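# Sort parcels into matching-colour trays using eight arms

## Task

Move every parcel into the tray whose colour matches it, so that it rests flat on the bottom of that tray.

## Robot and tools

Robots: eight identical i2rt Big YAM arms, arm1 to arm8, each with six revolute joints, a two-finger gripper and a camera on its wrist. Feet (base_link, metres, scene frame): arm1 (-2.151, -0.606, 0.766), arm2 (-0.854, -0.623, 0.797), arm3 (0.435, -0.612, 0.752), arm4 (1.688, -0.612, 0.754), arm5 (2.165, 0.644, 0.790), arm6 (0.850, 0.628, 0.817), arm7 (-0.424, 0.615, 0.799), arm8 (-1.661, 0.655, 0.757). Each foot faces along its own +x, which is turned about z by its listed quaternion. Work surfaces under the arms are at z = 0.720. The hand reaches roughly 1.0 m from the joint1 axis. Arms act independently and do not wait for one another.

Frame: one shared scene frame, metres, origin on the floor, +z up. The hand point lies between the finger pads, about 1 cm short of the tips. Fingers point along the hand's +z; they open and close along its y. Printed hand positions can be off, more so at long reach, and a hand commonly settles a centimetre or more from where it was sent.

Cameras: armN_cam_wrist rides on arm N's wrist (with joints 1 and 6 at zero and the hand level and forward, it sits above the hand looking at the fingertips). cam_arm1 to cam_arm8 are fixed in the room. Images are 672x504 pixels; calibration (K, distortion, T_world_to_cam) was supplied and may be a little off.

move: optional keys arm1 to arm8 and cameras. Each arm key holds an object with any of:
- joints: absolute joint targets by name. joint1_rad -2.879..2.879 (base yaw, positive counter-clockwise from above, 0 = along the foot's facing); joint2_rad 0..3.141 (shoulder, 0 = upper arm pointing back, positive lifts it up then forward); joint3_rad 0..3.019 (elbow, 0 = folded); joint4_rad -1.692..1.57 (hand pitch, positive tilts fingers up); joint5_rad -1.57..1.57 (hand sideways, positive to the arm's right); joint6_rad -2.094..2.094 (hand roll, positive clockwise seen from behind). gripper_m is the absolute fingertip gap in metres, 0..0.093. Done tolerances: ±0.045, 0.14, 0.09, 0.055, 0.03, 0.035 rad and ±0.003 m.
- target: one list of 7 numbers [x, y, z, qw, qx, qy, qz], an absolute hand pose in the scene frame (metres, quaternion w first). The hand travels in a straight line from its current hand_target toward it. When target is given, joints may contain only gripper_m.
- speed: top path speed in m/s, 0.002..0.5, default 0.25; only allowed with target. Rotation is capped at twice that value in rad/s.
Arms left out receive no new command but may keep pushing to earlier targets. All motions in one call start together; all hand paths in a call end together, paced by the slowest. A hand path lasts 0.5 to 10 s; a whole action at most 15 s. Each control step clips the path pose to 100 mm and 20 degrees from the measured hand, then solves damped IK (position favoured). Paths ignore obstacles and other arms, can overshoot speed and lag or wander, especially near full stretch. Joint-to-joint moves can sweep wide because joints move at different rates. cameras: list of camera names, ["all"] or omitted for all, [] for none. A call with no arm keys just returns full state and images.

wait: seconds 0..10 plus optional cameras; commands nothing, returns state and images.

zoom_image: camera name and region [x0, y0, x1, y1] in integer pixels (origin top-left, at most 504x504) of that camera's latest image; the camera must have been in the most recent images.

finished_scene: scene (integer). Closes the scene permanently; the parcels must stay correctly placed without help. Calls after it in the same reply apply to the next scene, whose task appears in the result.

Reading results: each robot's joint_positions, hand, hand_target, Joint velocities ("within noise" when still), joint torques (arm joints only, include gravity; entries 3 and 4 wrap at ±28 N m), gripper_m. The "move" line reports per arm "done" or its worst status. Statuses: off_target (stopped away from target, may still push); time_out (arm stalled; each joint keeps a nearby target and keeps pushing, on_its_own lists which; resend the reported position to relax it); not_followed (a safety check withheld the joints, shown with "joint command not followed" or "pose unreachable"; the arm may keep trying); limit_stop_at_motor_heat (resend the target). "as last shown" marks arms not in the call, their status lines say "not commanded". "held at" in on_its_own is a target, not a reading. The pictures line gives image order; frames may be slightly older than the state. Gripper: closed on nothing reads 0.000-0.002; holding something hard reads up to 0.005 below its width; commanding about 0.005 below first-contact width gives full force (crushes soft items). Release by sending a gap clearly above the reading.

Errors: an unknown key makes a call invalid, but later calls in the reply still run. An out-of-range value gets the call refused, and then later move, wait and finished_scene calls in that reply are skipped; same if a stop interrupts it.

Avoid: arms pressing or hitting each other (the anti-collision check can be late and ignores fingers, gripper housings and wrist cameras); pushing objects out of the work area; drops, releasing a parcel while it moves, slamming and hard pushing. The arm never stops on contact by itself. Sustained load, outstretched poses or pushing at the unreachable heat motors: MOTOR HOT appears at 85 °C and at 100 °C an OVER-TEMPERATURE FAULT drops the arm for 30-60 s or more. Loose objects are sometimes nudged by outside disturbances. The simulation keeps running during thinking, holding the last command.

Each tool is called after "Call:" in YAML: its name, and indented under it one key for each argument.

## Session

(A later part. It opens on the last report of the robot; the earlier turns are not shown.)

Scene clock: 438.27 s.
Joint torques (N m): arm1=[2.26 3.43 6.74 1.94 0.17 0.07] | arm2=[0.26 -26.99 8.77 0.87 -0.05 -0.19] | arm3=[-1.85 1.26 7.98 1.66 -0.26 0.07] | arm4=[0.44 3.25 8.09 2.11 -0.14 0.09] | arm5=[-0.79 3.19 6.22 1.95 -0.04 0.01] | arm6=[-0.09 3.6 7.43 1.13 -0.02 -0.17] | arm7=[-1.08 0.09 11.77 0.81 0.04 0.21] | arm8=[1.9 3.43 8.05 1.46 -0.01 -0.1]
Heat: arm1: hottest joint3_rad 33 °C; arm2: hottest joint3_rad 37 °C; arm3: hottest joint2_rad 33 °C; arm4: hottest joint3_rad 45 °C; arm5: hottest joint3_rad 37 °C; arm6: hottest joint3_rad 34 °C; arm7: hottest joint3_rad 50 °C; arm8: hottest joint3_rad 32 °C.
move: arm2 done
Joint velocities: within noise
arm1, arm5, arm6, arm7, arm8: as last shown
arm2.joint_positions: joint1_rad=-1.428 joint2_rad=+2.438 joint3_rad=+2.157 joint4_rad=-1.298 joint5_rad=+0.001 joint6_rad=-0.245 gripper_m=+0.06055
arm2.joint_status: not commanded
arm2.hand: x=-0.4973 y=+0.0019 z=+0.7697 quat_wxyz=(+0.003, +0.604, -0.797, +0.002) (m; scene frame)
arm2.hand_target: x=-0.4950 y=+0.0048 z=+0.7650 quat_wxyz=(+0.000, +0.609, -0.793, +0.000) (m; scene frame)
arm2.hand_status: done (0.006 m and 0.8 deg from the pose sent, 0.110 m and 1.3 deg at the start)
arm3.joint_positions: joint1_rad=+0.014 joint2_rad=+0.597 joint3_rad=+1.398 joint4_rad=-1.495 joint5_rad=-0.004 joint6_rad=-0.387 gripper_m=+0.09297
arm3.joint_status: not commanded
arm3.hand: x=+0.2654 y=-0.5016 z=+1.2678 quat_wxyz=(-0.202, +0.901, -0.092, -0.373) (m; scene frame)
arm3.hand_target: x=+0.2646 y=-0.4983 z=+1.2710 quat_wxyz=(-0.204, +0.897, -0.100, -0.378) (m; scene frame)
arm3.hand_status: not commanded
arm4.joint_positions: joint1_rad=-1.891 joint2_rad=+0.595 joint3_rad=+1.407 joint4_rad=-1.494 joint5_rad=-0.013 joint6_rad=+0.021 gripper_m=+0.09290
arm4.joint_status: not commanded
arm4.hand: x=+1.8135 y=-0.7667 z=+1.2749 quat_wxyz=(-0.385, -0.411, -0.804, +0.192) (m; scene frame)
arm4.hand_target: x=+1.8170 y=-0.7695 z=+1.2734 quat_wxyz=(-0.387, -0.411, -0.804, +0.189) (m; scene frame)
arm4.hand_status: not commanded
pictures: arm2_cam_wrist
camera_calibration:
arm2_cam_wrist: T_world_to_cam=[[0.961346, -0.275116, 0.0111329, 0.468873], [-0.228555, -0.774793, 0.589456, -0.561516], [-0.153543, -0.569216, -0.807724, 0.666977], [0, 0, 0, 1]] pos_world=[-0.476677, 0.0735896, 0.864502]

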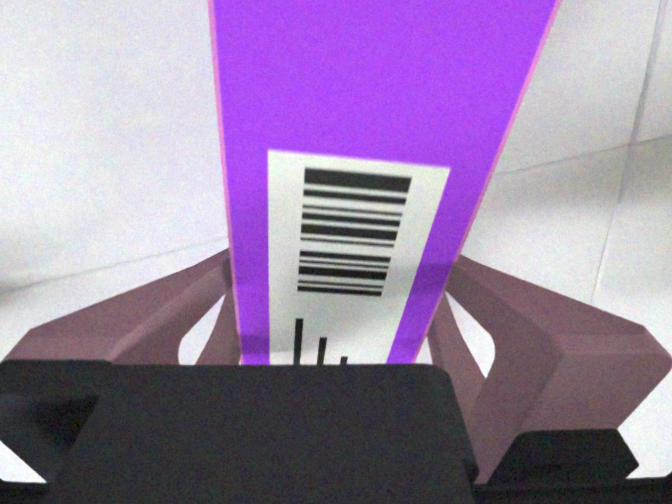

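Call:
move:
  arm2: {"joints":{"gripper_m":0.093}}
  arm7: {"joints":{"joint6_rad":0.157}}
  cameras: []

Call:
move:
  arm2: {"target":[-0.497,0.0,0.93,0,-0.604,0.797,0]}
  cameras: []

Call:
move:
  arm2: {"joints":{"joint2_rad":0.6,"joint3_rad":1.401,"joint4_rad":-1.483}}
  cameras: []

Call:
move:
  arm7: {"joints":{"joint2_rad":2.016,"joint3_rad":1.966,"joint4_rad":-1.52}}
  cameras: []

Call:
move:
  arm7: {"target":[-0.499,-0.007,0.86,0,0.799,0.602,0]}
  cameras: ["arm7_cam_wrist"]

Scene clock: 448.23 s.
Joint torques (N m): arm1=[1.73 3.37 6.68 2.03 0.14 0.09] | arm2=[0.15 -27.28 8.72 0.85 -0.05 -0.19] | arm3=[-1.73 1.2 7.98 1.66 -0.27 0.05] | arm4=[0.38 3.25 8.09 2.11 -0.14 0.09] | arm5=[-1.38 2.67 6.23 1.72 -0.05 0.01] | arm6=[-0.03 3.66 7.42 1.13 -0.03 -0.17] | arm7=[-1.08 0.21 11.78 0.84 0.04 0.2] | arm8=[1.79 3.49 8.08 1.47 -0.01 -0.1]
Heat: arm1: hottest joint3_rad 33 °C; arm2: hottest joint3_rad 37 °C; arm3: hottest joint3_rad 33 °C; arm4: hottest joint3_rad 44 °C; arm5: hottest joint3_rad 37 °C; arm6: hottest joint3_rad 34 °C; arm7: hottest joint3_rad 50 °C; arm8: hottest joint3_rad 32 °C.
move: arm2 done; arm7 done
Joint velocities: within noise
arm1.joint_positions: joint1_rad=-1.558 joint2_rad=+0.600 joint3_rad=+1.409 joint4_rad=-1.493 joint5_rad=+0.004 joint6_rad=-0.058 gripper_m=+0.09289
arm1.joint_status: not commanded
arm1.hand: x=-2.2348 y=-0.7853 z=+1.2892 quat_wxyz=(-0.228, -0.741, -0.513, +0.368) (m; scene frame)
arm1.hand_target: x=-2.2338 y=-0.7884 z=+1.2874 quat_wxyz=(-0.231, -0.739, -0.515, +0.367) (m; scene frame)
arm1.hand_status: not commanded
arm2.joint_positions: joint1_rad=-1.428 joint2_rad=+2.438 joint3_rad=+2.157 joint4_rad=-1.298 joint5_rad=+0.001 joint6_rad=-0.245 gripper_m=+0.09291
arm2.joint_status: all done
arm2.hand: x=-0.4973 y=+0.0019 z=+0.7697 quat_wxyz=(+0.003, +0.604, -0.797, +0.002) (m; scene frame)
arm2.hand_target: x=-0.4950 y=+0.0048 z=+0.7650 quat_wxyz=(+0.000, +0.609, -0.793, +0.000) (m; scene frame)
arm2.hand_status: not commanded
arm3, arm4, arm5, arm6, arm8: as last shown
arm7.joint_positions: joint1_rad=-1.045 joint2_rad=+0.606 joint3_rad=+1.368 joint4_rad=-1.472 joint5_rad=-0.002 joint6_rad=+0.147 gripper_m=+0.09310
arm7.joint_status: all done
arm7.hand: x=-0.4476 y=+0.4027 z=+1.3038 quat_wxyz=(-0.299, -0.721, -0.555, +0.289) (m; scene frame)
arm7.hand_target: x=-0.4489 y=+0.4106 z=+1.3183 quat_wxyz=(-0.308, -0.722, -0.544, +0.298) (m; scene frame)
arm7.hand_status: not commanded
pictures: none
No camera images: "cameras" was empty.

Scene clock: 450.00 s.
Joint torques (N m): arm1=[2.32 3.55 6.72 1.91 0.19 0.07] | arm2=[0.09 -25.64 12.05 0.16 -0.05 -0.07] | arm3=[-1.67 1.32 7.99 1.65 -0.27 0.06] | arm4=[0.38 3.25 8.09 2.11 -0.14 0.09] | arm5=[-0.67 3.08 6.32 1.78 -0.05 0.05] | arm6=[-0.15 3.72 7.42 1.16 -0.03 -0.17] | arm7=[-1.32 0.38 11.77 0.85 0.04 0.19] | arm8=[1.96 3.49 8.03 1.46 -0.01 -0.1]
Heat: arm1: hottest joint3_rad 33 °C; arm2: hottest joint3_rad 37 °C; arm3: hottest joint3_rad 33 °C; arm4: hottest joint3_rad 44 °C; arm5: hottest joint3_rad 37 °C; arm6: hottest joint3_rad 34 °C; arm7: hottest joint3_rad 50 °C; arm8: hottest joint3_rad 32 °C.
move: arm2 done
Joint velocities: within noise
arm1, arm3, arm4, arm7: as last shown
arm2.joint_positions: joint1_rad=-1.428 joint2_rad=+2.329 joint3_rad=+2.371 joint4_rad=-1.629 joint5_rad=+0.001 joint6_rad=-0.245 gripper_m=+0.09292
arm2.joint_status: not commanded
arm2.hand: x=-0.5024 y=-0.0072 z=+0.9270 quat_wxyz=(+0.007, +0.604, -0.797, +0.003) (m; scene frame)
arm2.hand_target: x=-0.4972 y=-0.0005 z=+0.9300 quat_wxyz=(-0.001, +0.604, -0.797, +0.000) (m; scene frame)
arm2.hand_status: done (0.009 m and 0.9 deg from the pose sent, 0.160 m and 0.4 deg at the start)
arm5.joint_positions: joint1_rad=+1.497 joint2_rad=+0.602 joint3_rad=+1.396 joint4_rad=-1.490 joint5_rad=+0.000 joint6_rad=+0.004 gripper_m=+0.09288
arm5.joint_status: not commanded
arm5.hand: x=+2.0951 y=+0.4480 z=+1.3045 quat_wxyz=(+0.245, +0.741, +0.524, -0.342) (m; scene frame)
arm5.hand_target: x=+2.0950 y=+0.4481 z=+1.3086 quat_wxyz=(+0.250, +0.741, +0.519, -0.346) (m; scene frame)
arm5.hand_status: not commanded
arm6.joint_positions: joint1_rad=-1.318 joint2_rad=+0.590 joint3_rad=+1.398 joint4_rad=-1.477 joint5_rad=+0.001 joint6_rad=-0.036 gripper_m=+0.09290
arm6.joint_status: not commanded
arm6.hand: x=+0.7779 y=+0.4399 z=+1.3382 quat_wxyz=(-0.240, -0.732, -0.524, +0.363) (m; scene frame)
arm6.hand_target: x=+0.7785 y=+0.4370 z=+1.3369 quat_wxyz=(-0.237, -0.730, -0.531, +0.359) (m; scene frame)
arm6.hand_status: not commanded
arm7.hand_target: x=-0.4489 y=+0.4106 z=+1.3183 quat_wxyz=(-0.308, -0.721, -0.544, +0.298) (m; scene frame)
arm8.joint_positions: joint1_rad=+0.397 joint2_rad=+0.597 joint3_rad=+1.404 joint4_rad=-1.490 joint5_rad=-0.002 joint6_rad=-0.027 gripper_m=+0.09293
arm8.joint_status: not commanded
arm8.hand: x=-1.7030 y=+0.4585 z=+1.2779 quat_wxyz=(-0.267, -0.694, -0.578, +0.337) (m; scene frame)
arm8.hand_target: x=-1.7037 y=+0.4559 z=+1.2774 quat_wxyz=(-0.265, -0.691, -0.580, +0.339) (m; scene frame)
arm8.hand_status: not commanded
pictures: none
No camera images: "cameras" was empty.

Scene clock: 452.20 s.
Joint torques (N m): arm1=[2.14 3.25 6.74 2.09 0.17 0.08] | arm2=[0.03 2.32 7.08 2.15 -0.04 -0.06] | arm3=[-1.73 1.26 7.98 1.69 -0.26 0.05] | arm4=[0.44 3.25 8.1 2.11 -0.14 0.09] | arm5=[-0.32 2.96 6.15 1.83 -0.08 0.07] | arm6=[-0.09 3.66 7.43 1.16 -0.02 -0.17] | arm7=[-1.2 0.38 11.75 0.84 0.04 0.21] | arm8=[1.9 3.43 8.08 1.52 0 -0.12]
Heat: arm1: hottest joint3_rad 33 °C; arm2: hottest joint3_rad 37 °C; arm3: hottest joint3_rad 33 °C; arm4: hottest joint3_rad 44 °C; arm5: hottest joint3_rad 37 °C; arm6: hottest joint3_rad 34 °C; arm7: hottest joint3_rad 50 °C; arm8: hottest joint3_rad 32 °C.
move: arm2 done
Joint velocities: within noise
arm1, arm3, arm4, arm5, arm6, arm7, arm8: as last shown
arm2.joint_positions: joint1_rad=-1.428 joint2_rad=+0.600 joint3_rad=+1.402 joint4_rad=-1.492 joint5_rad=+0.001 joint6_rad=-0.245 gripper_m=+0.09292
arm2.joint_status: all done
arm2.hand: x=-0.7530 y=-0.4476 z=+1.3158 quat_wxyz=(-0.392, +0.546, -0.721, -0.168) (m; scene frame)
arm2.hand_target: x=-0.7520 y=-0.4464 z=+1.3171 quat_wxyz=(-0.396, +0.545, -0.720, -0.169) (m; scene frame)
arm2.hand_status: not commanded
pictures: none
No camera images: "cameras" was empty.

Scene clock: 454.23 s.
Joint torques (N m): arm1=[2.14 3.31 6.79 2.07 0.15 0.07] | arm2=[0.09 2.26 7.1 2.15 -0.04 -0.06] | arm3=[-1.73 1.26 7.99 1.65 -0.27 0.06] | arm4=[0.38 3.25 8.09 2.11 -0.14 0.09] | arm5=[-0.85 3.6 6.08 1.84 -0.04 0] | arm6=[-0.03 3.6 7.45 1.16 -0.03 -0.17] | arm7=[-1.08 -17.55 13.01 -0.27 0.05 0.21] | arm8=[2.14 3.49 8.1 1.5 0.01 -0.08]
Heat: arm1: hottest joint3_rad 33 °C; arm2: hottest joint3_rad 37 °C; arm3: hottest joint3_rad 33 °C; arm4: hottest joint3_rad 44 °C; arm5: hottest joint3_rad 37 °C; arm6: hottest joint3_rad 34 °C; arm7: hottest joint3_rad 50 °C; arm8: hottest joint3_rad 32 °C.
move: arm7 done
Joint velocities: within noise
arm1, arm2, arm3, arm4, arm5, arm6, arm8: as last shown
arm7.joint_positions: joint1_rad=-1.045 joint2_rad=+2.022 joint3_rad=+1.930 joint4_rad=-1.512 joint5_rad=-0.002 joint6_rad=+0.148 gripper_m=+0.09310
arm7.joint_status: all done
arm7.hand: x=-0.4940 y=-0.0018 z=+0.9584 quat_wxyz=(+0.012, -0.793, -0.609, -0.013) (m; scene frame)
arm7.hand_target: x=-0.5009 y=-0.0088 z=+0.9759 quat_wxyz=(+0.001, -0.799, -0.602, +0.000) (m; scene frame)
arm7.hand_status: not commanded
pictures: none
No camera images: "cameras" was empty.

Scene clock: 455.50 s.
Joint torques (N m): arm1=[2.2 3.55 6.78 2.04 0.15 0.06] | arm2=[0.09 2.26 7.1 2.15 -0.04 -0.06] | arm3=[-1.79 1.26 8.01 1.69 -0.26 0.05] | arm4=[0.38 3.25 8.09 2.11 -0.14 0.09] | arm5=[-0.73 2.49 6.09 1.87 -0.07 0.05] | arm6=[-0.03 3.72 7.45 1.13 -0.02 -0.17] | arm7=[-0.97 -16.56 9.02 0.55 0.02 0.21] | arm8=[1.79 3.49 8.1 1.5 -0.01 -0.08]
Heat: arm1: hottest joint3_rad 33 °C; arm2: hottest joint3_rad 37 °C; arm3: hottest joint2_rad 32 °C; arm4: hottest joint3_rad 44 °C; arm5: hottest joint3_rad 37 °C; arm6: hottest joint3_rad 34 °C; arm7: hottest joint3_rad 50 °C; arm8: hottest joint3_rad 32 °C.
move: arm7 done
Joint velocities: within noise
arm1, arm2, arm3, arm4, arm5, arm6, arm8: as last shown
arm7.joint_positions: joint1_rad=-1.045 joint2_rad=+2.062 joint3_rad=+1.756 joint4_rad=-1.256 joint5_rad=-0.002 joint6_rad=+0.149 gripper_m=+0.09310
arm7.joint_status: not commanded
arm7.hand: x=-0.4948 y=-0.0077 z=+0.8687 quat_wxyz=(-0.002, -0.794, -0.608, +0.001) (m; scene frame)
arm7.hand_target: x=-0.4990 y=-0.0069 z=+0.8600 quat_wxyz=(+0.000, -0.799, -0.602, +0.000) (m; scene frame)
arm7.hand_status: done (0.010 m and 1.0 deg from the pose sent, 0.099 m and 2.3 deg at the start)
pictures: arm7_cam_wrist
camera_calibration:
arm7_cam_wrist: T_world_to_cam=[[-0.969447, 0.24504, 0.0113509, -0.490819], [0.208178, 0.797373, 0.566443, -0.376543], [0.12975, 0.551499, -0.824023, 0.905577], [0, 0, 0, 1]] pos_world=[-0.514934, -0.0789098, 0.965077]

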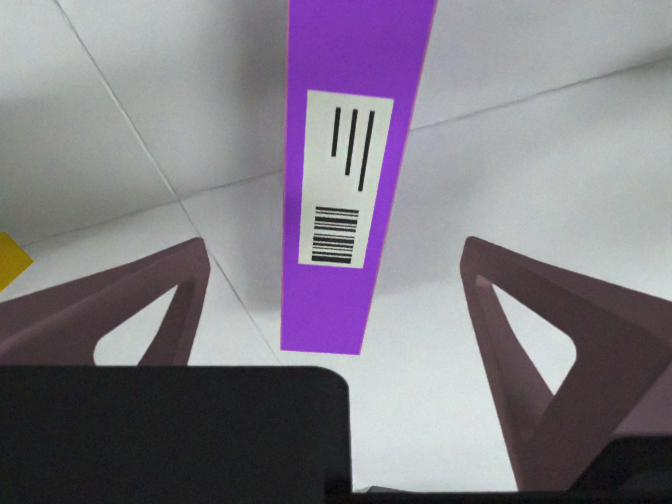

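Call:
move:
  arm7: {"target":[-0.501,0.002,0.758,0,0.799,0.602,0],"speed":0.14}
  cameras: []

Call:
move:
  arm7: {"joints":{"gripper_m":0.04}}
  cameras: []

Call:
move:
  arm7: {"target":[-0.5,0.005,0.92,0,0.799,0.602,0]}
  cameras: ["arm7_cam_wrist"]

Call:
move:
  arm7: {"joints":{"joint2_rad":1.489,"joint3_rad":1.401,"joint4_rad":-1.483,"joint5_rad":0,"joint6_rad":-1.5}}
  cameras: []

Call:
move:
  arm7: {"joints":{"joint1_rad":2.157}}
  cameras: []

Call:
move:
  arm7: {"joints":{"joint6_rad":-0.04}}
  cameras: []

Call:
move:
  arm7: {"target":[-0.387,1.315,0.91,0,-0.704,0.710,0]}
  cameras: ["arm7_cam_wrist"]

Scene clock: 472.73 s.
Joint torques (N m): arm1=[1.96 3.25 6.74 2.03 0.14 0.08] | arm2=[0.09 2.26 7.1 2.17 -0.04 -0.05] | arm3=[-1.73 1.2 7.97 1.66 -0.27 0.05] | arm4=[0.38 3.25 8.1 2.11 -0.14 0.09] | arm5=[-0.56 3.31 6.27 1.66 0 0.05] | arm6=[-0.09 3.66 7.42 1.14 -0.03 -0.17] | arm7=[-1.32 -16.09 8.16 0.54 0.01 0.17] | arm8=[2.08 3.6 8.03 1.46 -0.01 -0.1]
Heat: arm1: hottest joint3_rad 32 °C; arm2: hottest joint3_rad 37 °C; arm3: hottest joint3_rad 32 °C; arm4: hottest joint3_rad 43 °C; arm5: hottest joint3_rad 37 °C; arm6: hottest joint3_rad 34 °C; arm7: hottest joint3_rad 48 °C; arm8: hottest joint3_rad 32 °C.
move: arm7 off_target
Joint velocities: within noise
arm1, arm2, arm3, arm4, arm5, arm6, arm8: as last shown
arm7.joint_positions: joint1_rad=-1.047 joint2_rad=+2.155 joint3_rad=+1.627 joint4_rad=-1.032 joint5_rad=-0.002 joint6_rad=+0.150 gripper_m=+0.09310
arm7.joint_status: not commanded
arm7.hand: x=-0.4953 y=-0.0009 z=+0.7683 quat_wxyz=(-0.003, -0.794, -0.607, +0.002) (m; scene frame)
arm7.hand_target: x=-0.5008 y=+0.0022 z=+0.7582 quat_wxyz=(+0.000, -0.799, -0.602, +0.000) (m; scene frame)
arm7.hand_status: off_target (0.012 m and 0.9 deg from the pose sent, 0.111 m and 1.0 deg at the start)
pictures: none
No camera images: "cameras" was empty.

Scene clock: 473.37 s.
Joint torques (N m): arm1=[2.26 3.43 6.6 1.96 0.17 0.08] | arm2=[0.09 2.26 7.1 2.17 -0.04 -0.06] | arm3=[-1.67 1.2 7.98 1.65 -0.27 0.05] | arm4=[0.38 3.25 8.09 2.11 -0.14 0.09] | arm5=[-0.91 3.43 6.16 1.83 -0.08 0.06] | arm6=[-0.15 3.66 7.42 1.16 -0.03 -0.17] | arm7=[-0.97 -16.73 8.09 0.58 0.01 0.16] | arm8=[2.02 3.25 8.1 1.5 -0.01 -0.09]
Heat: arm1: hottest joint3_rad 32 °C; arm2: hottest joint3_rad 36 °C; arm3: hottest joint3_rad 32 °C; arm4: hottest joint3_rad 43 °C; arm5: hottest joint3_rad 37 °C; arm6: hottest joint3_rad 34 °C; arm7: hottest joint3_rad 48 °C; arm8: hottest joint3_rad 32 °C.
move: arm7 off_target
Joint velocities: within noise
arm1, arm2, arm3, arm4, arm5, arm6, arm8: as last shown
arm7.joint_positions: joint1_rad=-1.047 joint2_rad=+2.155 joint3_rad=+1.627 joint4_rad=-1.032 joint5_rad=-0.002 joint6_rad=+0.150 gripper_m=+0.06092
arm7.joint_status: gripper_m off_target (ended at +0.06095, target +0.04000)
arm7.hand: x=-0.4953 y=-0.0009 z=+0.7683 quat_wxyz=(-0.003, -0.795, -0.607, +0.002) (m; scene frame)
arm7.hand_target: x=-0.5008 y=+0.0022 z=+0.7582 quat_wxyz=(+0.000, -0.799, -0.602, +0.000) (m; scene frame)
arm7.hand_status: not commanded
pictures: none
No camera images: "cameras" was empty.

Scene clock: 474.87 s.
Joint torques (N m): arm1=[2.14 3.19 6.72 2.03 0.16 0.08] | arm2=[0.09 2.26 7.1 2.15 -0.04 -0.06] | arm3=[-1.73 1.38 7.98 1.69 -0.27 0.05] | arm4=[0.44 3.31 8.09 2.11 -0.14 0.09] | arm5=[-0.91 3.31 6.27 1.76 -0.04 0.02] | arm6=[-0.03 3.72 7.42 1.16 -0.03 -0.18] | arm7=[-1.2 -16.09 14.74 -0.35 0 0.17] | arm8=[1.9 3.43 8.02 1.48 -0.03 -0.1]
Heat: arm1: hottest joint3_rad 32 °C; arm2: hottest joint3_rad 36 °C; arm3: hottest joint3_rad 32 °C; arm4: hottest joint3_rad 43 °C; arm5: hottest joint3_rad 37 °C; arm6: hottest joint3_rad 34 °C; arm7: hottest joint3_rad 48 °C; arm8: hottest joint3_rad 32 °C.
move: arm7 off_target
Joint velocities: within noise
arm1, arm2, arm5, arm6, arm8: as last shown
arm3.joint_positions: joint1_rad=+0.014 joint2_rad=+0.597 joint3_rad=+1.398 joint4_rad=-1.495 joint5_rad=-0.004 joint6_rad=-0.387 gripper_m=+0.09297
arm3.joint_status: not commanded
arm3.hand: x=+0.2654 y=-0.5016 z=+1.2678 quat_wxyz=(-0.202, +0.901, -0.092, -0.373) (m; scene frame)
arm3.hand_target: x=+0.2646 y=-0.4983 z=+1.2710 quat_wxyz=(-0.204, +0.897, -0.100, -0.378) (m; scene frame)
arm3.hand_status: not commanded
arm4.joint_positions: joint1_rad=-1.891 joint2_rad=+0.595 joint3_rad=+1.407 joint4_rad=-1.494 joint5_rad=-0.013 joint6_rad=+0.021 gripper_m=+0.09290
arm4.joint_status: not commanded
arm4.hand: x=+1.8135 y=-0.7667 z=+1.2749 quat_wxyz=(-0.385, -0.411, -0.804, +0.192) (m; scene frame)
arm4.hand_target: x=+1.8170 y=-0.7695 z=+1.2734 quat_wxyz=(-0.387, -0.411, -0.804, +0.189) (m; scene frame)
arm4.hand_status: not commanded
arm7.joint_positions: joint1_rad=-1.047 joint2_rad=+1.987 joint3_rad=+1.726 joint4_rad=-1.346 joint5_rad=-0.002 joint6_rad=+0.150 gripper_m=+0.06092
arm7.joint_status: not commanded
arm7.hand: x=-0.4926 y=+0.0214 z=+0.9030 quat_wxyz=(+0.013, -0.794, -0.607, -0.014) (m; scene frame)
arm7.hand_target: x=-0.4998 y=+0.0061 z=+0.9201 quat_wxyz=(+0.000, -0.799, -0.602, +0.000) (m; scene frame)
arm7.hand_status: off_target (0.025 m and 2.4 deg from the pose sent, 0.152 m and 0.9 deg at the start)
pictures: arm7_cam_wrist
camera_calibration:
arm7_cam_wrist: T_world_to_cam=[[-0.968852, 0.247039, 0.017228, -0.501267], [0.207379, 0.771352, 0.601673, -0.451336], [0.135348, 0.586505, -0.798557, 0.896496], [0, 0, 0, 1]] pos_world=[-0.513395, -0.0538281, 0.996096]

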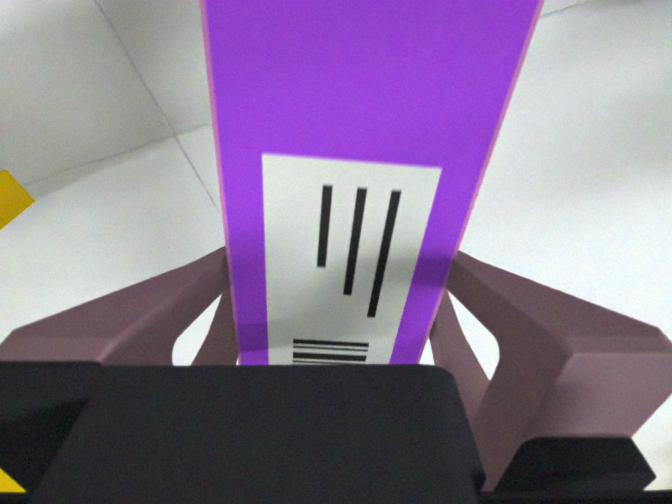

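Scene clock: 477.17 s.
Joint torques (N m): arm1=[2.2 3.31 6.65 1.95 0.16 0.09] | arm2=[0.03 2.32 7.1 2.15 -0.04 -0.05] | arm3=[-1.85 1.26 7.98 1.7 -0.26 0.05] | arm4=[0.44 3.25 8.09 2.13 -0.14 0.09] | arm5=[-0.44 3.14 6.26 1.87 -0.07 0.02] | arm6=[-0.09 3.72 7.45 1.16 -0.03 -0.18] | arm7=[-1.03 -10.05 9.25 -0.2 -0.05 0.04] | arm8=[1.85 3.43 8.1 1.44 -0.01 -0.11]
Heat: arm1: hottest joint3_rad 32 °C; arm2: hottest joint3_rad 36 °C; arm3: hottest joint3_rad 32 °C; arm4: hottest joint3_rad 43 °C; arm5: hottest joint3_rad 37 °C; arm6: hottest joint3_rad 34 °C; arm7: hottest joint3_rad 48 °C; arm8: hottest joint3_rad 32 °C.
move: arm7 done
Joint velocities: within noise
arm1.joint_positions: joint1_rad=-1.558 joint2_rad=+0.600 joint3_rad=+1.409 joint4_rad=-1.493 joint5_rad=+0.004 joint6_rad=-0.058 gripper_m=+0.09289
arm1.joint_status: not commanded
arm1.hand: x=-2.2348 y=-0.7853 z=+1.2892 quat_wxyz=(-0.228, -0.741, -0.513, +0.368) (m; scene frame)
arm1.hand_target: x=-2.2338 y=-0.7884 z=+1.2874 quat_wxyz=(-0.231, -0.739, -0.515, +0.367) (m; scene frame)
arm1.hand_status: not commanded
arm2, arm3, arm4, arm5, arm6, arm8: as last shown
arm7.joint_positions: joint1_rad=-1.047 joint2_rad=+1.480 joint3_rad=+1.411 joint4_rad=-1.475 joint5_rad=-0.002 joint6_rad=-1.490 gripper_m=+0.06107
arm7.joint_status: all done
arm7.hand: x=-0.4747 y=+0.1745 z=+1.0397 quat_wxyz=(-0.001, -0.098, -0.995, +0.012) (m; scene frame)
arm7.hand_target: x=-0.4783 y=+0.1786 z=+1.0321 quat_wxyz=(+0.000, -0.097, -0.995, -0.001) (m; scene frame)
arm7.hand_status: not commanded
pictures: none
No camera images: "cameras" was empty.

Scene clock: 480.33 s.
Joint torques (N m): arm1=[2.32 3.25 6.65 2 0.17 0.07] | arm2=[0.09 2.26 7.1 2.15 -0.04 -0.06] | arm3=[-1.73 1.14 7.99 1.69 -0.27 0.06] | arm4=[0.44 3.25 8.09 2.11 -0.14 0.09] | arm5=[-0.56 2.9 6.2 1.68 -0.1 0.03] | arm6=[-0.09 3.66 7.45 1.16 -0.03 -0.18] | arm7=[-0.67 -10.29 9.25 -0.24 -0.07 0.03] | arm8=[2.2 3.43 8.09 1.46 -0.01 -0.12]
Heat: arm1: hottest joint3_rad 32 °C; arm2: hottest joint3_rad 36 °C; arm3: hottest joint3_rad 32 °C; arm4: hottest joint3_rad 43 °C; arm5: hottest joint3_rad 37 °C; arm6: hottest joint3_rad 34 °C; arm7: hottest joint3_rad 47 °C; arm8: hottest joint3_rad 32 °C.
move: arm7 done
Joint velocities: within noise
arm1, arm2, arm3, arm4: as last shown
arm5.joint_positions: joint1_rad=+1.497 joint2_rad=+0.602 joint3_rad=+1.396 joint4_rad=-1.490 joint5_rad=+0.000 joint6_rad=+0.004 gripper_m=+0.09288
arm5.joint_status: not commanded
arm5.hand: x=+2.0951 y=+0.4480 z=+1.3045 quat_wxyz=(+0.245, +0.741, +0.524, -0.342) (m; scene frame)
arm5.hand_target: x=+2.0950 y=+0.4481 z=+1.3086 quat_wxyz=(+0.250, +0.741, +0.519, -0.346) (m; scene frame)
arm5.hand_status: not commanded
arm6.joint_positions: joint1_rad=-1.318 joint2_rad=+0.590 joint3_rad=+1.398 joint4_rad=-1.477 joint5_rad=+0.001 joint6_rad=-0.036 gripper_m=+0.09290
arm6.joint_status: not commanded
arm6.hand: x=+0.7779 y=+0.4399 z=+1.3382 quat_wxyz=(-0.240, -0.732, -0.524, +0.363) (m; scene frame)
arm6.hand_target: x=+0.7785 y=+0.4370 z=+1.3369 quat_wxyz=(-0.237, -0.730, -0.531, +0.359) (m; scene frame)
arm6.hand_status: not commanded
arm7.joint_positions: joint1_rad=+2.160 joint2_rad=+1.483 joint3_rad=+1.411 joint4_rad=-1.475 joint5_rad=-0.002 joint6_rad=-1.492 gripper_m=+0.06132
arm7.joint_status: all done
arm7.hand: x=-0.4013 y=+1.0567 z=+1.0405 quat_wxyz=(-0.013, +0.998, -0.064, -0.001) (m; scene frame)
arm7.hand_target: x=-0.3996 y=+1.0525 z=+1.0345 quat_wxyz=(-0.001, +0.998, -0.062, +0.000) (m; scene frame)
arm7.hand_status: not commanded
arm8.joint_positions: joint1_rad=+0.397 joint2_rad=+0.597 joint3_rad=+1.404 joint4_rad=-1.490 joint5_rad=-0.002 joint6_rad=-0.027 gripper_m=+0.09293
arm8.joint_status: not commanded
arm8.hand: x=-1.7030 y=+0.4585 z=+1.2779 quat_wxyz=(-0.267, -0.694, -0.578, +0.337) (m; scene frame)
arm8.hand_target: x=-1.7037 y=+0.4559 z=+1.2774 quat_wxyz=(-0.265, -0.691, -0.580, +0.339) (m; scene frame)
arm8.hand_status: not commanded
pictures: none
No camera images: "cameras" was empty.

Scene clock: 482.57 s.
Joint torques (N m): arm1=[2.37 3.49 6.64 1.91 0.16 0.09] | arm2=[0.03 2.32 7.1 2.15 -0.04 -0.06] | arm3=[-1.79 1.38 7.97 1.69 -0.27 0.05] | arm4=[0.38 3.31 8.08 2.11 -0.14 0.09] | arm5=[-0.32 3.19 6.06 1.88 -0.08 0.04] | arm6=[-0.15 3.6 7.45 1.16 -0.03 -0.17] | arm7=[-0.56 -10.34 9.35 -0.14 -0.01 0.18] | arm8=[2.02 3.43 8.09 1.47 -0.01 -0.1]
Heat: arm1: hottest joint3_rad 32 °C; arm2: hottest joint3_rad 36 °C; arm3: hottest joint3_rad 32 °C; arm4: hottest joint3_rad 43 °C; arm5: hottest joint3_rad 37 °C; arm6: hottest joint3_rad 34 °C; arm7: hottest joint3_rad 47 °C; arm8: hottest joint3_rad 32 °C.
move: arm7 done
Joint velocities: within noise
arm1, arm3, arm4, arm5, arm6, arm8: as last shown
arm2.joint_positions: joint1_rad=-1.428 joint2_rad=+0.600 joint3_rad=+1.402 joint4_rad=-1.492 joint5_rad=+0.001 joint6_rad=-0.245 gripper_m=+0.09292
arm2.joint_status: not commanded
arm2.hand: x=-0.7530 y=-0.4476 z=+1.3158 quat_wxyz=(-0.392, +0.546, -0.721, -0.168) (m; scene frame)
arm2.hand_target: x=-0.7520 y=-0.4464 z=+1.3171 quat_wxyz=(-0.396, +0.545, -0.720, -0.169) (m; scene frame)
arm2.hand_status: not commanded
arm7.joint_positions: joint1_rad=+2.160 joint2_rad=+1.483 joint3_rad=+1.411 joint4_rad=-1.475 joint5_rad=-0.002 joint6_rad=-0.051 gripper_m=+0.06122
arm7.joint_status: all done
arm7.hand: x=-0.4013 y=+1.0567 z=+1.0405 quat_wxyz=(-0.009, +0.707, -0.707, -0.010) (m; scene frame)
arm7.hand_target: x=-0.3996 y=+1.0525 z=+1.0345 quat_wxyz=(-0.001, +0.702, -0.712, -0.001) (m; scene frame)
arm7.hand_status: not commanded
pictures: none
No camera images: "cameras" was empty.

Scene clock: 484.87 s.
Joint torques (N m): arm1=[2.43 3.31 6.65 2.03 0.15 0.08] | arm2=[0.09 2.32 7.1 2.15 -0.04 -0.06] | arm3=[-1.85 1.08 7.97 1.65 -0.26 0.06] | arm4=[0.44 3.25 8.09 2.11 -0.14 0.09] | arm5=[-0.85 2.84 6.11 1.77 -0.09 0.05] | arm6=[-0.09 3.66 7.43 1.13 -0.03 -0.17] | arm7=[-0.32 -17.96 15.76 -0.35 0.03 0.19] | arm8=[2.08 3.6 8.06 1.46 -0.03 -0.1]
Heat: arm1: hottest joint3_rad 32 °C; arm2: hottest joint3_rad 36 °C; arm3: hottest joint3_rad 32 °C; arm4: hottest joint3_rad 43 °C; arm5: hottest joint3_rad 37 °C; arm6: hottest joint3_rad 34 °C; arm7: hottest joint3_rad 47 °C; arm8: hottest joint3_rad 32 °C.
move: arm7 off_target
Joint velocities: within noise
arm1, arm2, arm3, arm4, arm5, arm6, arm8: as last shown
arm7.joint_positions: joint1_rad=+2.160 joint2_rad=+2.257 joint3_rad=+2.159 joint4_rad=-1.509 joint5_rad=-0.002 joint6_rad=-0.050 gripper_m=+0.06122
arm7.joint_status: not commanded
arm7.hand: x=-0.3892 y=+1.2992 z=+0.8983 quat_wxyz=(+0.013, +0.707, -0.707, +0.010) (m; scene frame)
arm7.hand_target: x=-0.3870 y=+1.3139 z=+0.9103 quat_wxyz=(-0.001, +0.704, -0.710, -0.001) (m; scene frame)
arm7.hand_status: off_target (0.020 m and 2.0 deg from the pose sent, 0.290 m and 1.6 deg at the start)
pictures: arm7_cam_wrist
camera_calibration:
arm7_cam_wrist: T_world_to_cam=[[0.999835, 0.0159033, 0.00876627, 0.357386], [0.00751046, -0.801663, 0.597729, 0.513838], [0.0165335, -0.597565, -0.80165, 1.62422], [0, 0, 0, 1]] pos_world=[-0.38804, 1.37682, 0.991788]

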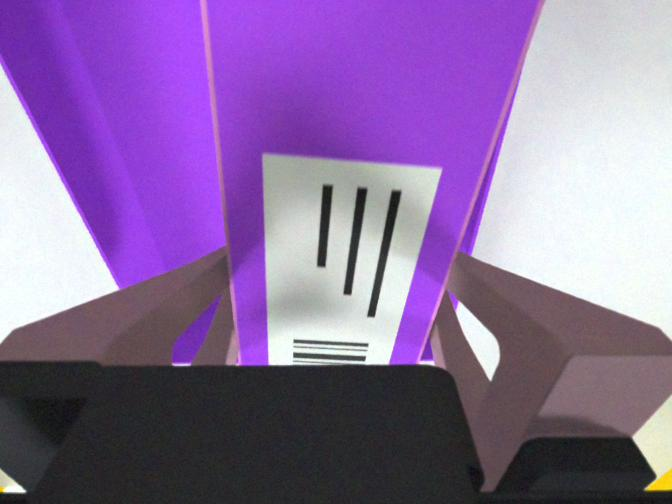

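Call:
move:
  cameras: ["cam_arm7"]

Scene clock: 497.83 s.
Joint torques (N m): arm1=[2.2 3.31 6.69 2.06 0.13 0.06] | arm2=[0.09 2.26 7.12 2.15 -0.04 -0.06] | arm3=[-1.73 1.32 7.95 1.69 -0.26 0.06] | arm4=[0.38 3.25 8.09 2.11 -0.14 0.09] | arm5=[-0.67 2.84 6.28 1.83 -0.05 0.04] | arm6=[-0.09 3.66 7.43 1.16 -0.03 -0.17] | arm7=[-0.44 -18.2 15.73 -0.31 0.04 0.2] | arm8=[1.9 3.31 8.1 1.43 -0.01 -0.11]
Heat: arm1: hottest joint3_rad 32 °C; arm2: hottest joint3_rad 36 °C; arm3: hottest joint3_rad 32 °C; arm4: hottest joint3_rad 43 °C; arm5: hottest joint3_rad 37 °C; arm6: hottest joint3_rad 34 °C; arm7: hottest joint3_rad 52 °C; arm8: hottest joint3_rad 32 °C.
Joint velocities: within noise
arm1.joint_positions: joint1_rad=-1.558 joint2_rad=+0.600 joint3_rad=+1.409 joint4_rad=-1.493 joint5_rad=+0.004 joint6_rad=-0.058 gripper_m=+0.09289
arm1.joint_status: not commanded
arm1.hand: x=-2.2348 y=-0.7853 z=+1.2892 quat_wxyz=(-0.228, -0.741, -0.513, +0.368) (m; scene frame)
arm1.hand_target: x=-2.2338 y=-0.7884 z=+1.2874 quat_wxyz=(-0.231, -0.739, -0.515, +0.367) (m; scene frame)
arm1.hand_status: not commanded
arm2.joint_positions: joint1_rad=-1.428 joint2_rad=+0.600 joint3_rad=+1.402 joint4_rad=-1.492 joint5_rad=+0.001 joint6_rad=-0.245 gripper_m=+0.09292
arm2.joint_status: not commanded
arm2.hand: x=-0.7530 y=-0.4476 z=+1.3158 quat_wxyz=(-0.392, +0.546, -0.721, -0.168) (m; scene frame)
arm2.hand_target: x=-0.7520 y=-0.4464 z=+1.3171 quat_wxyz=(-0.396, +0.545, -0.720, -0.169) (m; scene frame)
arm2.hand_status: not commanded
arm3.joint_positions: joint1_rad=+0.014 joint2_rad=+0.597 joint3_rad=+1.398 joint4_rad=-1.495 joint5_rad=-0.004 joint6_rad=-0.387 gripper_m=+0.09297
arm3.joint_status: not commanded
arm3.hand: x=+0.2654 y=-0.5016 z=+1.2678 quat_wxyz=(-0.202, +0.901, -0.092, -0.373) (m; scene frame)
arm3.hand_target: x=+0.2646 y=-0.4983 z=+1.2710 quat_wxyz=(-0.204, +0.897, -0.100, -0.378) (m; scene frame)
arm3.hand_status: not commanded
arm4.joint_positions: joint1_rad=-1.891 joint2_rad=+0.595 joint3_rad=+1.407 joint4_rad=-1.494 joint5_rad=-0.013 joint6_rad=+0.021 gripper_m=+0.09290
arm4.joint_status: not commanded
arm4.hand: x=+1.8135 y=-0.7667 z=+1.2749 quat_wxyz=(-0.385, -0.411, -0.804, +0.192) (m; scene frame)
arm4.hand_target: x=+1.8170 y=-0.7695 z=+1.2734 quat_wxyz=(-0.387, -0.411, -0.804, +0.189) (m; scene frame)
arm4.hand_status: not commanded
arm5.joint_positions: joint1_rad=+1.497 joint2_rad=+0.602 joint3_rad=+1.396 joint4_rad=-1.490 joint5_rad=+0.000 joint6_rad=+0.004 gripper_m=+0.09288
arm5.joint_status: not commanded
arm5.hand: x=+2.0951 y=+0.4480 z=+1.3045 quat_wxyz=(+0.245, +0.741, +0.524, -0.342) (m; scene frame)
arm5.hand_target: x=+2.0950 y=+0.4481 z=+1.3086 quat_wxyz=(+0.250, +0.741, +0.519, -0.346) (m; scene frame)
arm5.hand_status: not commanded
arm6.joint_positions: joint1_rad=-1.318 joint2_rad=+0.590 joint3_rad=+1.398 joint4_rad=-1.477 joint5_rad=+0.001 joint6_rad=-0.036 gripper_m=+0.09290
arm6.joint_status: not commanded
arm6.hand: x=+0.7779 y=+0.4399 z=+1.3382 quat_wxyz=(-0.240, -0.732, -0.524, +0.363) (m; scene frame)
arm6.hand_target: x=+0.7785 y=+0.4370 z=+1.3369 quat_wxyz=(-0.237, -0.730, -0.531, +0.359) (m; scene frame)
arm6.hand_status: not commanded
arm7.joint_positions: joint1_rad=+2.160 joint2_rad=+2.257 joint3_rad=+2.159 joint4_rad=-1.510 joint5_rad=-0.002 joint6_rad=-0.050 gripper_m=+0.06122
arm7.joint_status: not commanded
arm7.hand: x=-0.3892 y=+1.2991 z=+0.8983 quat_wxyz=(+0.014, +0.707, -0.707, +0.010) (m; scene frame)
arm7.hand_target: x=-0.3870 y=+1.3139 z=+0.9103 quat_wxyz=(-0.001, +0.704, -0.710, -0.001) (m; scene frame)
arm7.hand_status: off_target (0.020 m and 2.0 deg from the pose sent, 0.290 m and 1.6 deg at the start)
arm8.joint_positions: joint1_rad=+0.397 joint2_rad=+0.597 joint3_rad=+1.404 joint4_rad=-1.490 joint5_rad=-0.002 joint6_rad=-0.027 gripper_m=+0.09293
arm8.joint_status: not commanded
arm8.hand: x=-1.7030 y=+0.4585 z=+1.2779 quat_wxyz=(-0.267, -0.694, -0.578, +0.337) (m; scene frame)
arm8.hand_target: x=-1.7037 y=+0.4559 z=+1.2774 quat_wxyz=(-0.265, -0.691, -0.580, +0.339) (m; scene frame)
arm8.hand_status: not commanded
pictures: cam_arm7

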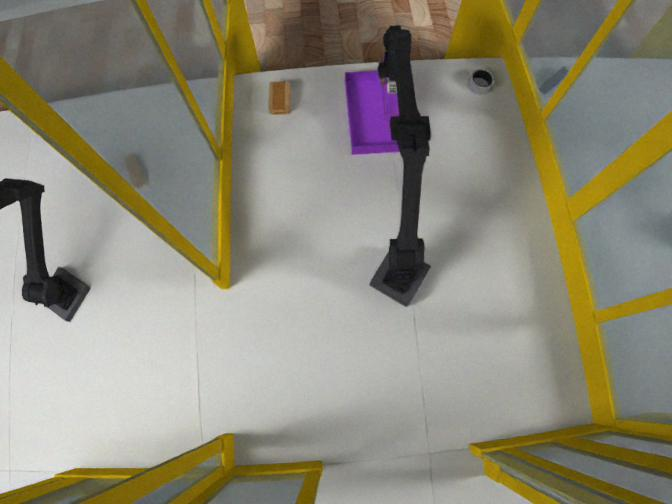

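Call:
move:
  arm7: {"target":[-0.398,1.3,0.762,0,-0.704,0.710,0],"speed":0.14}
  cameras: ["arm7_cam_wrist"]

Scene clock: 514.17 s.
Joint torques (N m): arm1=[2.32 3.14 6.71 2 0.16 0.08] | arm2=[0.03 2.32 7.1 2.15 -0.04 -0.05] | arm3=[-1.73 1.2 7.98 1.69 -0.26 0.05] | arm4=[0.44 3.25 8.09 2.11 -0.14 0.09] | arm5=[-0.85 3.31 6.12 1.81 -0.07 0.05] | arm6=[-0.09 3.72 7.43 1.14 -0.03 -0.17] | arm7=[0.5 -18.43 8.83 0.53 -0.01 0.2] | arm8=[1.9 3.43 8.01 1.39 -0.01 -0.07]
Heat: arm1: hottest joint3_rad 32 °C; arm2: hottest joint3_rad 36 °C; arm3: hottest joint3_rad 32 °C; arm4: hottest joint3_rad 42 °C; arm5: hottest joint3_rad 37 °C; arm6: hottest joint3_rad 34 °C; arm7: hottest joint3_rad 55 °C; arm8: hottest joint3_rad 32 °C.
move: arm7 off_target
Joint velocities: within noise
arm1, arm2, arm3, arm4, arm5, arm6, arm8: as last shown
arm7.joint_positions: joint1_rad=+2.165 joint2_rad=+2.326 joint3_rad=+1.948 joint4_rad=-1.186 joint5_rad=-0.001 joint6_rad=-0.038 gripper_m=+0.06122
arm7.joint_status: not commanded
arm7.hand: x=-0.3918 y=+1.3016 z=+0.7739 quat_wxyz=(-0.003, +0.704, -0.710, -0.004) (m; scene frame)
arm7.hand_target: x=-0.3979 y=+1.2998 z=+0.7621 quat_wxyz=(+0.000, +0.704, -0.710, +0.000) (m; scene frame)
arm7.hand_status: off_target (0.013 m and 0.5 deg from the pose sent, 0.136 m and 2.0 deg at the start)
pictures: arm7_cam_wrist
camera_calibration:
arm7_cam_wrist: T_world_to_cam=[[0.999895, 0.00703731, 0.0126367, 0.369656], [-0.00129422, -0.826626, 0.56275, 0.646254], [0.0144061, -0.562708, -0.82653, 1.49899], [0, 0, 0, 1]] pos_world=[-0.390376, 1.3751, 0.870614]

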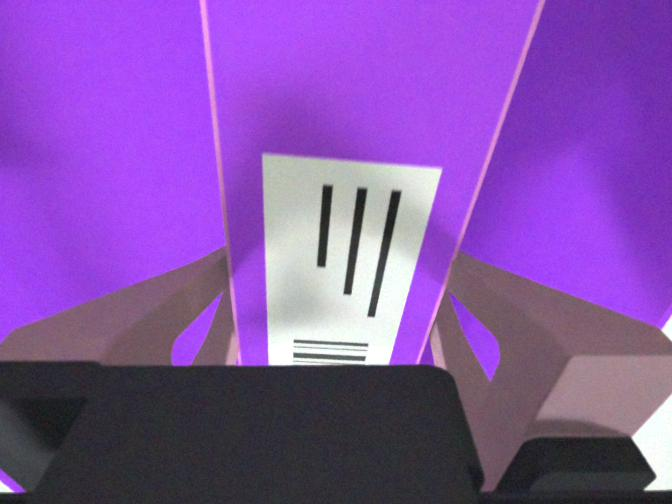

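Inside. Release.

Call:
move:
  arm7: {"joints":{"gripper_m":0.093}}
  cameras: []

Call:
move:
  arm7: {"target":[-0.396,1.3,0.93,0,-0.704,0.710,0]}
  cameras: ["arm7_cam_wrist","cam_arm1","cam_arm3","cam_arm4"]

Scene clock: 518.73 s.
Joint torques (N m): arm1=[2.14 3.49 6.78 1.95 0.15 0.07] | arm2=[0.03 2.26 7.1 2.15 -0.04 -0.05] | arm3=[-1.73 1.2 7.94 1.68 -0.26 0.07] | arm4=[0.38 3.25 8.09 2.11 -0.14 0.09] | arm5=[-0.67 3.02 6.01 1.73 -0.11 0] | arm6=[-0.03 3.72 7.43 1.16 -0.03 -0.17] | arm7=[0.5 -18.55 8.83 0.51 0 0.22] | arm8=[1.67 3.31 7.99 1.43 -0.02 -0.12]
Heat: arm1: hottest joint3_rad 32 °C; arm2: hottest joint3_rad 36 °C; arm3: hottest joint3_rad 32 °C; arm4: hottest joint3_rad 42 °C; arm5: hottest joint3_rad 37 °C; arm6: hottest joint3_rad 34 °C; arm7: hottest joint3_rad 53 °C; arm8: hottest joint3_rad 32 °C.
move: arm7 done
Joint velocities: arm1=[within noise] | arm2=[within noise] | arm3=[within noise] | arm4=[within noise] | arm5=[within noise] | arm6=[within noise] | arm7=[-0.024 -0.015 0.027 0.002 0.154 -0.007 0.001] | arm8=[within noise]
arm1, arm2, arm3, arm4, arm5, arm6, arm8: as last shown
arm7.joint_positions: joint1_rad=+2.165 joint2_rad=+2.326 joint3_rad=+1.948 joint4_rad=-1.186 joint5_rad=-0.001 joint6_rad=-0.038 gripper_m=+0.09283
arm7.joint_status: all done
arm7.hand: x=-0.3918 y=+1.3016 z=+0.7739 quat_wxyz=(-0.003, +0.704, -0.710, -0.004) (m; scene frame)
arm7.hand_target: x=-0.3979 y=+1.2998 z=+0.7621 quat_wxyz=(+0.000, +0.704, -0.710, +0.000) (m; scene frame)
arm7.hand_status: not commanded
pictures: none
No camera images: "cameras" was empty.

Scene clock: 520.30 s.
Joint torques (N m): arm1=[1.96 3.08 6.75 1.96 0.17 0.06] | arm2=[0.09 2.26 7.1 2.15 -0.04 -0.05] | arm3=[-1.73 1.32 7.99 1.66 -0.26 0.06] | arm4=[0.38 3.25 8.09 2.13 -0.14 0.09] | arm5=[-0.73 2.96 6.22 1.81 -0.02 0.05] | arm6=[-0.09 3.66 7.45 1.16 -0.03 -0.17] | arm7=[0.38 -17.49 15.31 -0.31 -0.02 0.19] | arm8=[1.85 3.66 8.12 1.44 0 -0.1]
Heat: arm1: hottest joint3_rad 32 °C; arm2: hottest joint3_rad 36 °C; arm3: hottest joint3_rad 32 °C; arm4: hottest joint3_rad 42 °C; arm5: hottest joint3_rad 37 °C; arm6: hottest joint3_rad 34 °C; arm7: hottest joint3_rad 53 °C; arm8: hottest joint3_rad 32 °C.
move: arm7 off_target
Joint velocities: within noise
arm1, arm2, arm3, arm4, arm5, arm6, arm8: as last shown
arm7.joint_positions: joint1_rad=+2.165 joint2_rad=+2.198 joint3_rad=+2.111 joint4_rad=-1.517 joint5_rad=-0.001 joint6_rad=-0.038 gripper_m=+0.09292
arm7.joint_status: not commanded
arm7.hand: x=-0.3925 y=+1.2853 z=+0.9196 quat_wxyz=(+0.011, +0.704, -0.710, +0.009) (m; scene frame)
arm7.hand_target: x=-0.3960 y=+1.2990 z=+0.9301 quat_wxyz=(+0.000, +0.704, -0.710, -0.001) (m; scene frame)
arm7.hand_status: off_target (0.018 m and 1.7 deg from the pose sent, 0.156 m and 0.5 deg at the start)
pictures: arm7_cam_wrist, cam_arm1, cam_arm3, cam_arm4
camera_calibration:
arm7_cam_wrist: T_world_to_cam=[[0.999916, 0.00751224, 0.0105668, 0.369888], [-0.00024058, -0.804133, 0.594449, 0.493208], [0.0129627, -0.594401, -0.804064, 1.62977], [0, 0, 0, 1]] pos_world=[-0.390864, 1.36257, 1.01335]

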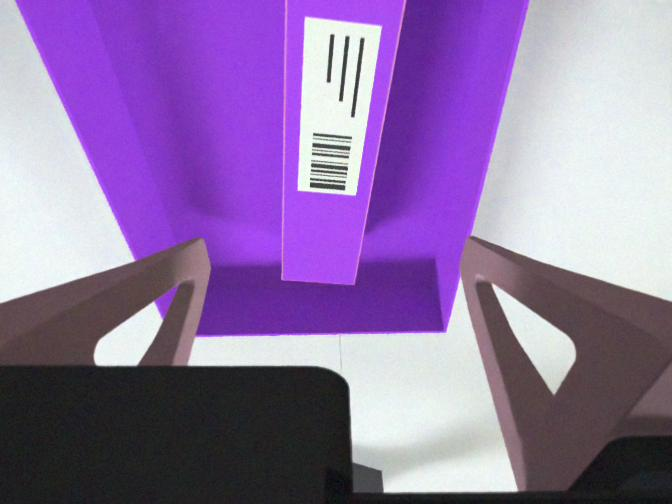

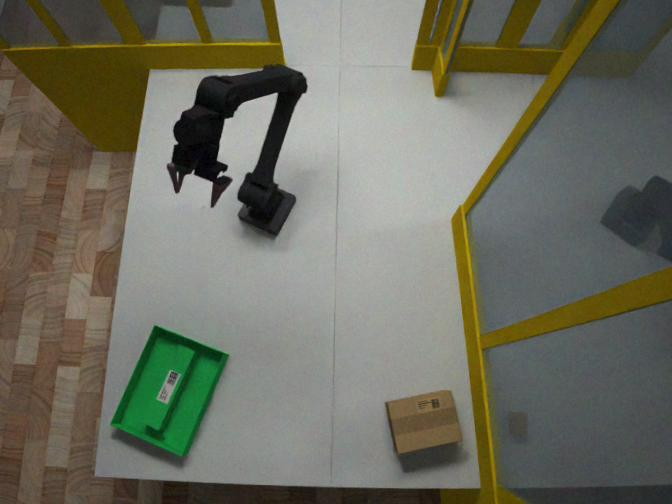

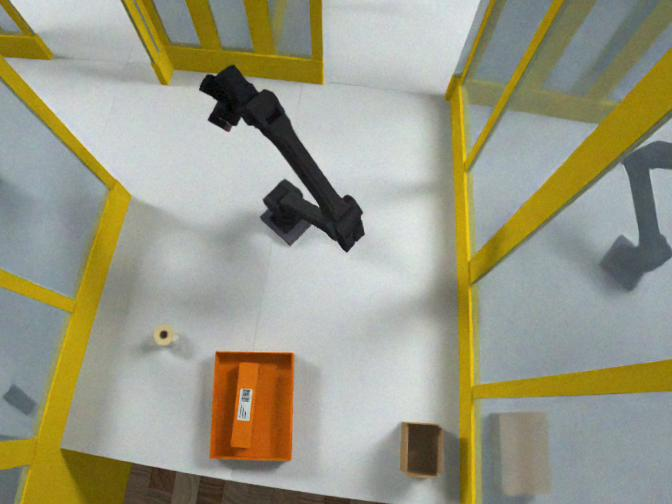

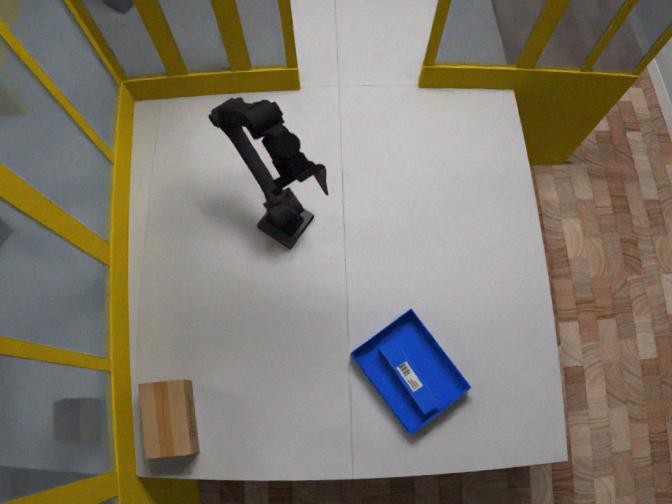

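Call:
finished_scene:
  scene: 2

The scene is finished: the task was done.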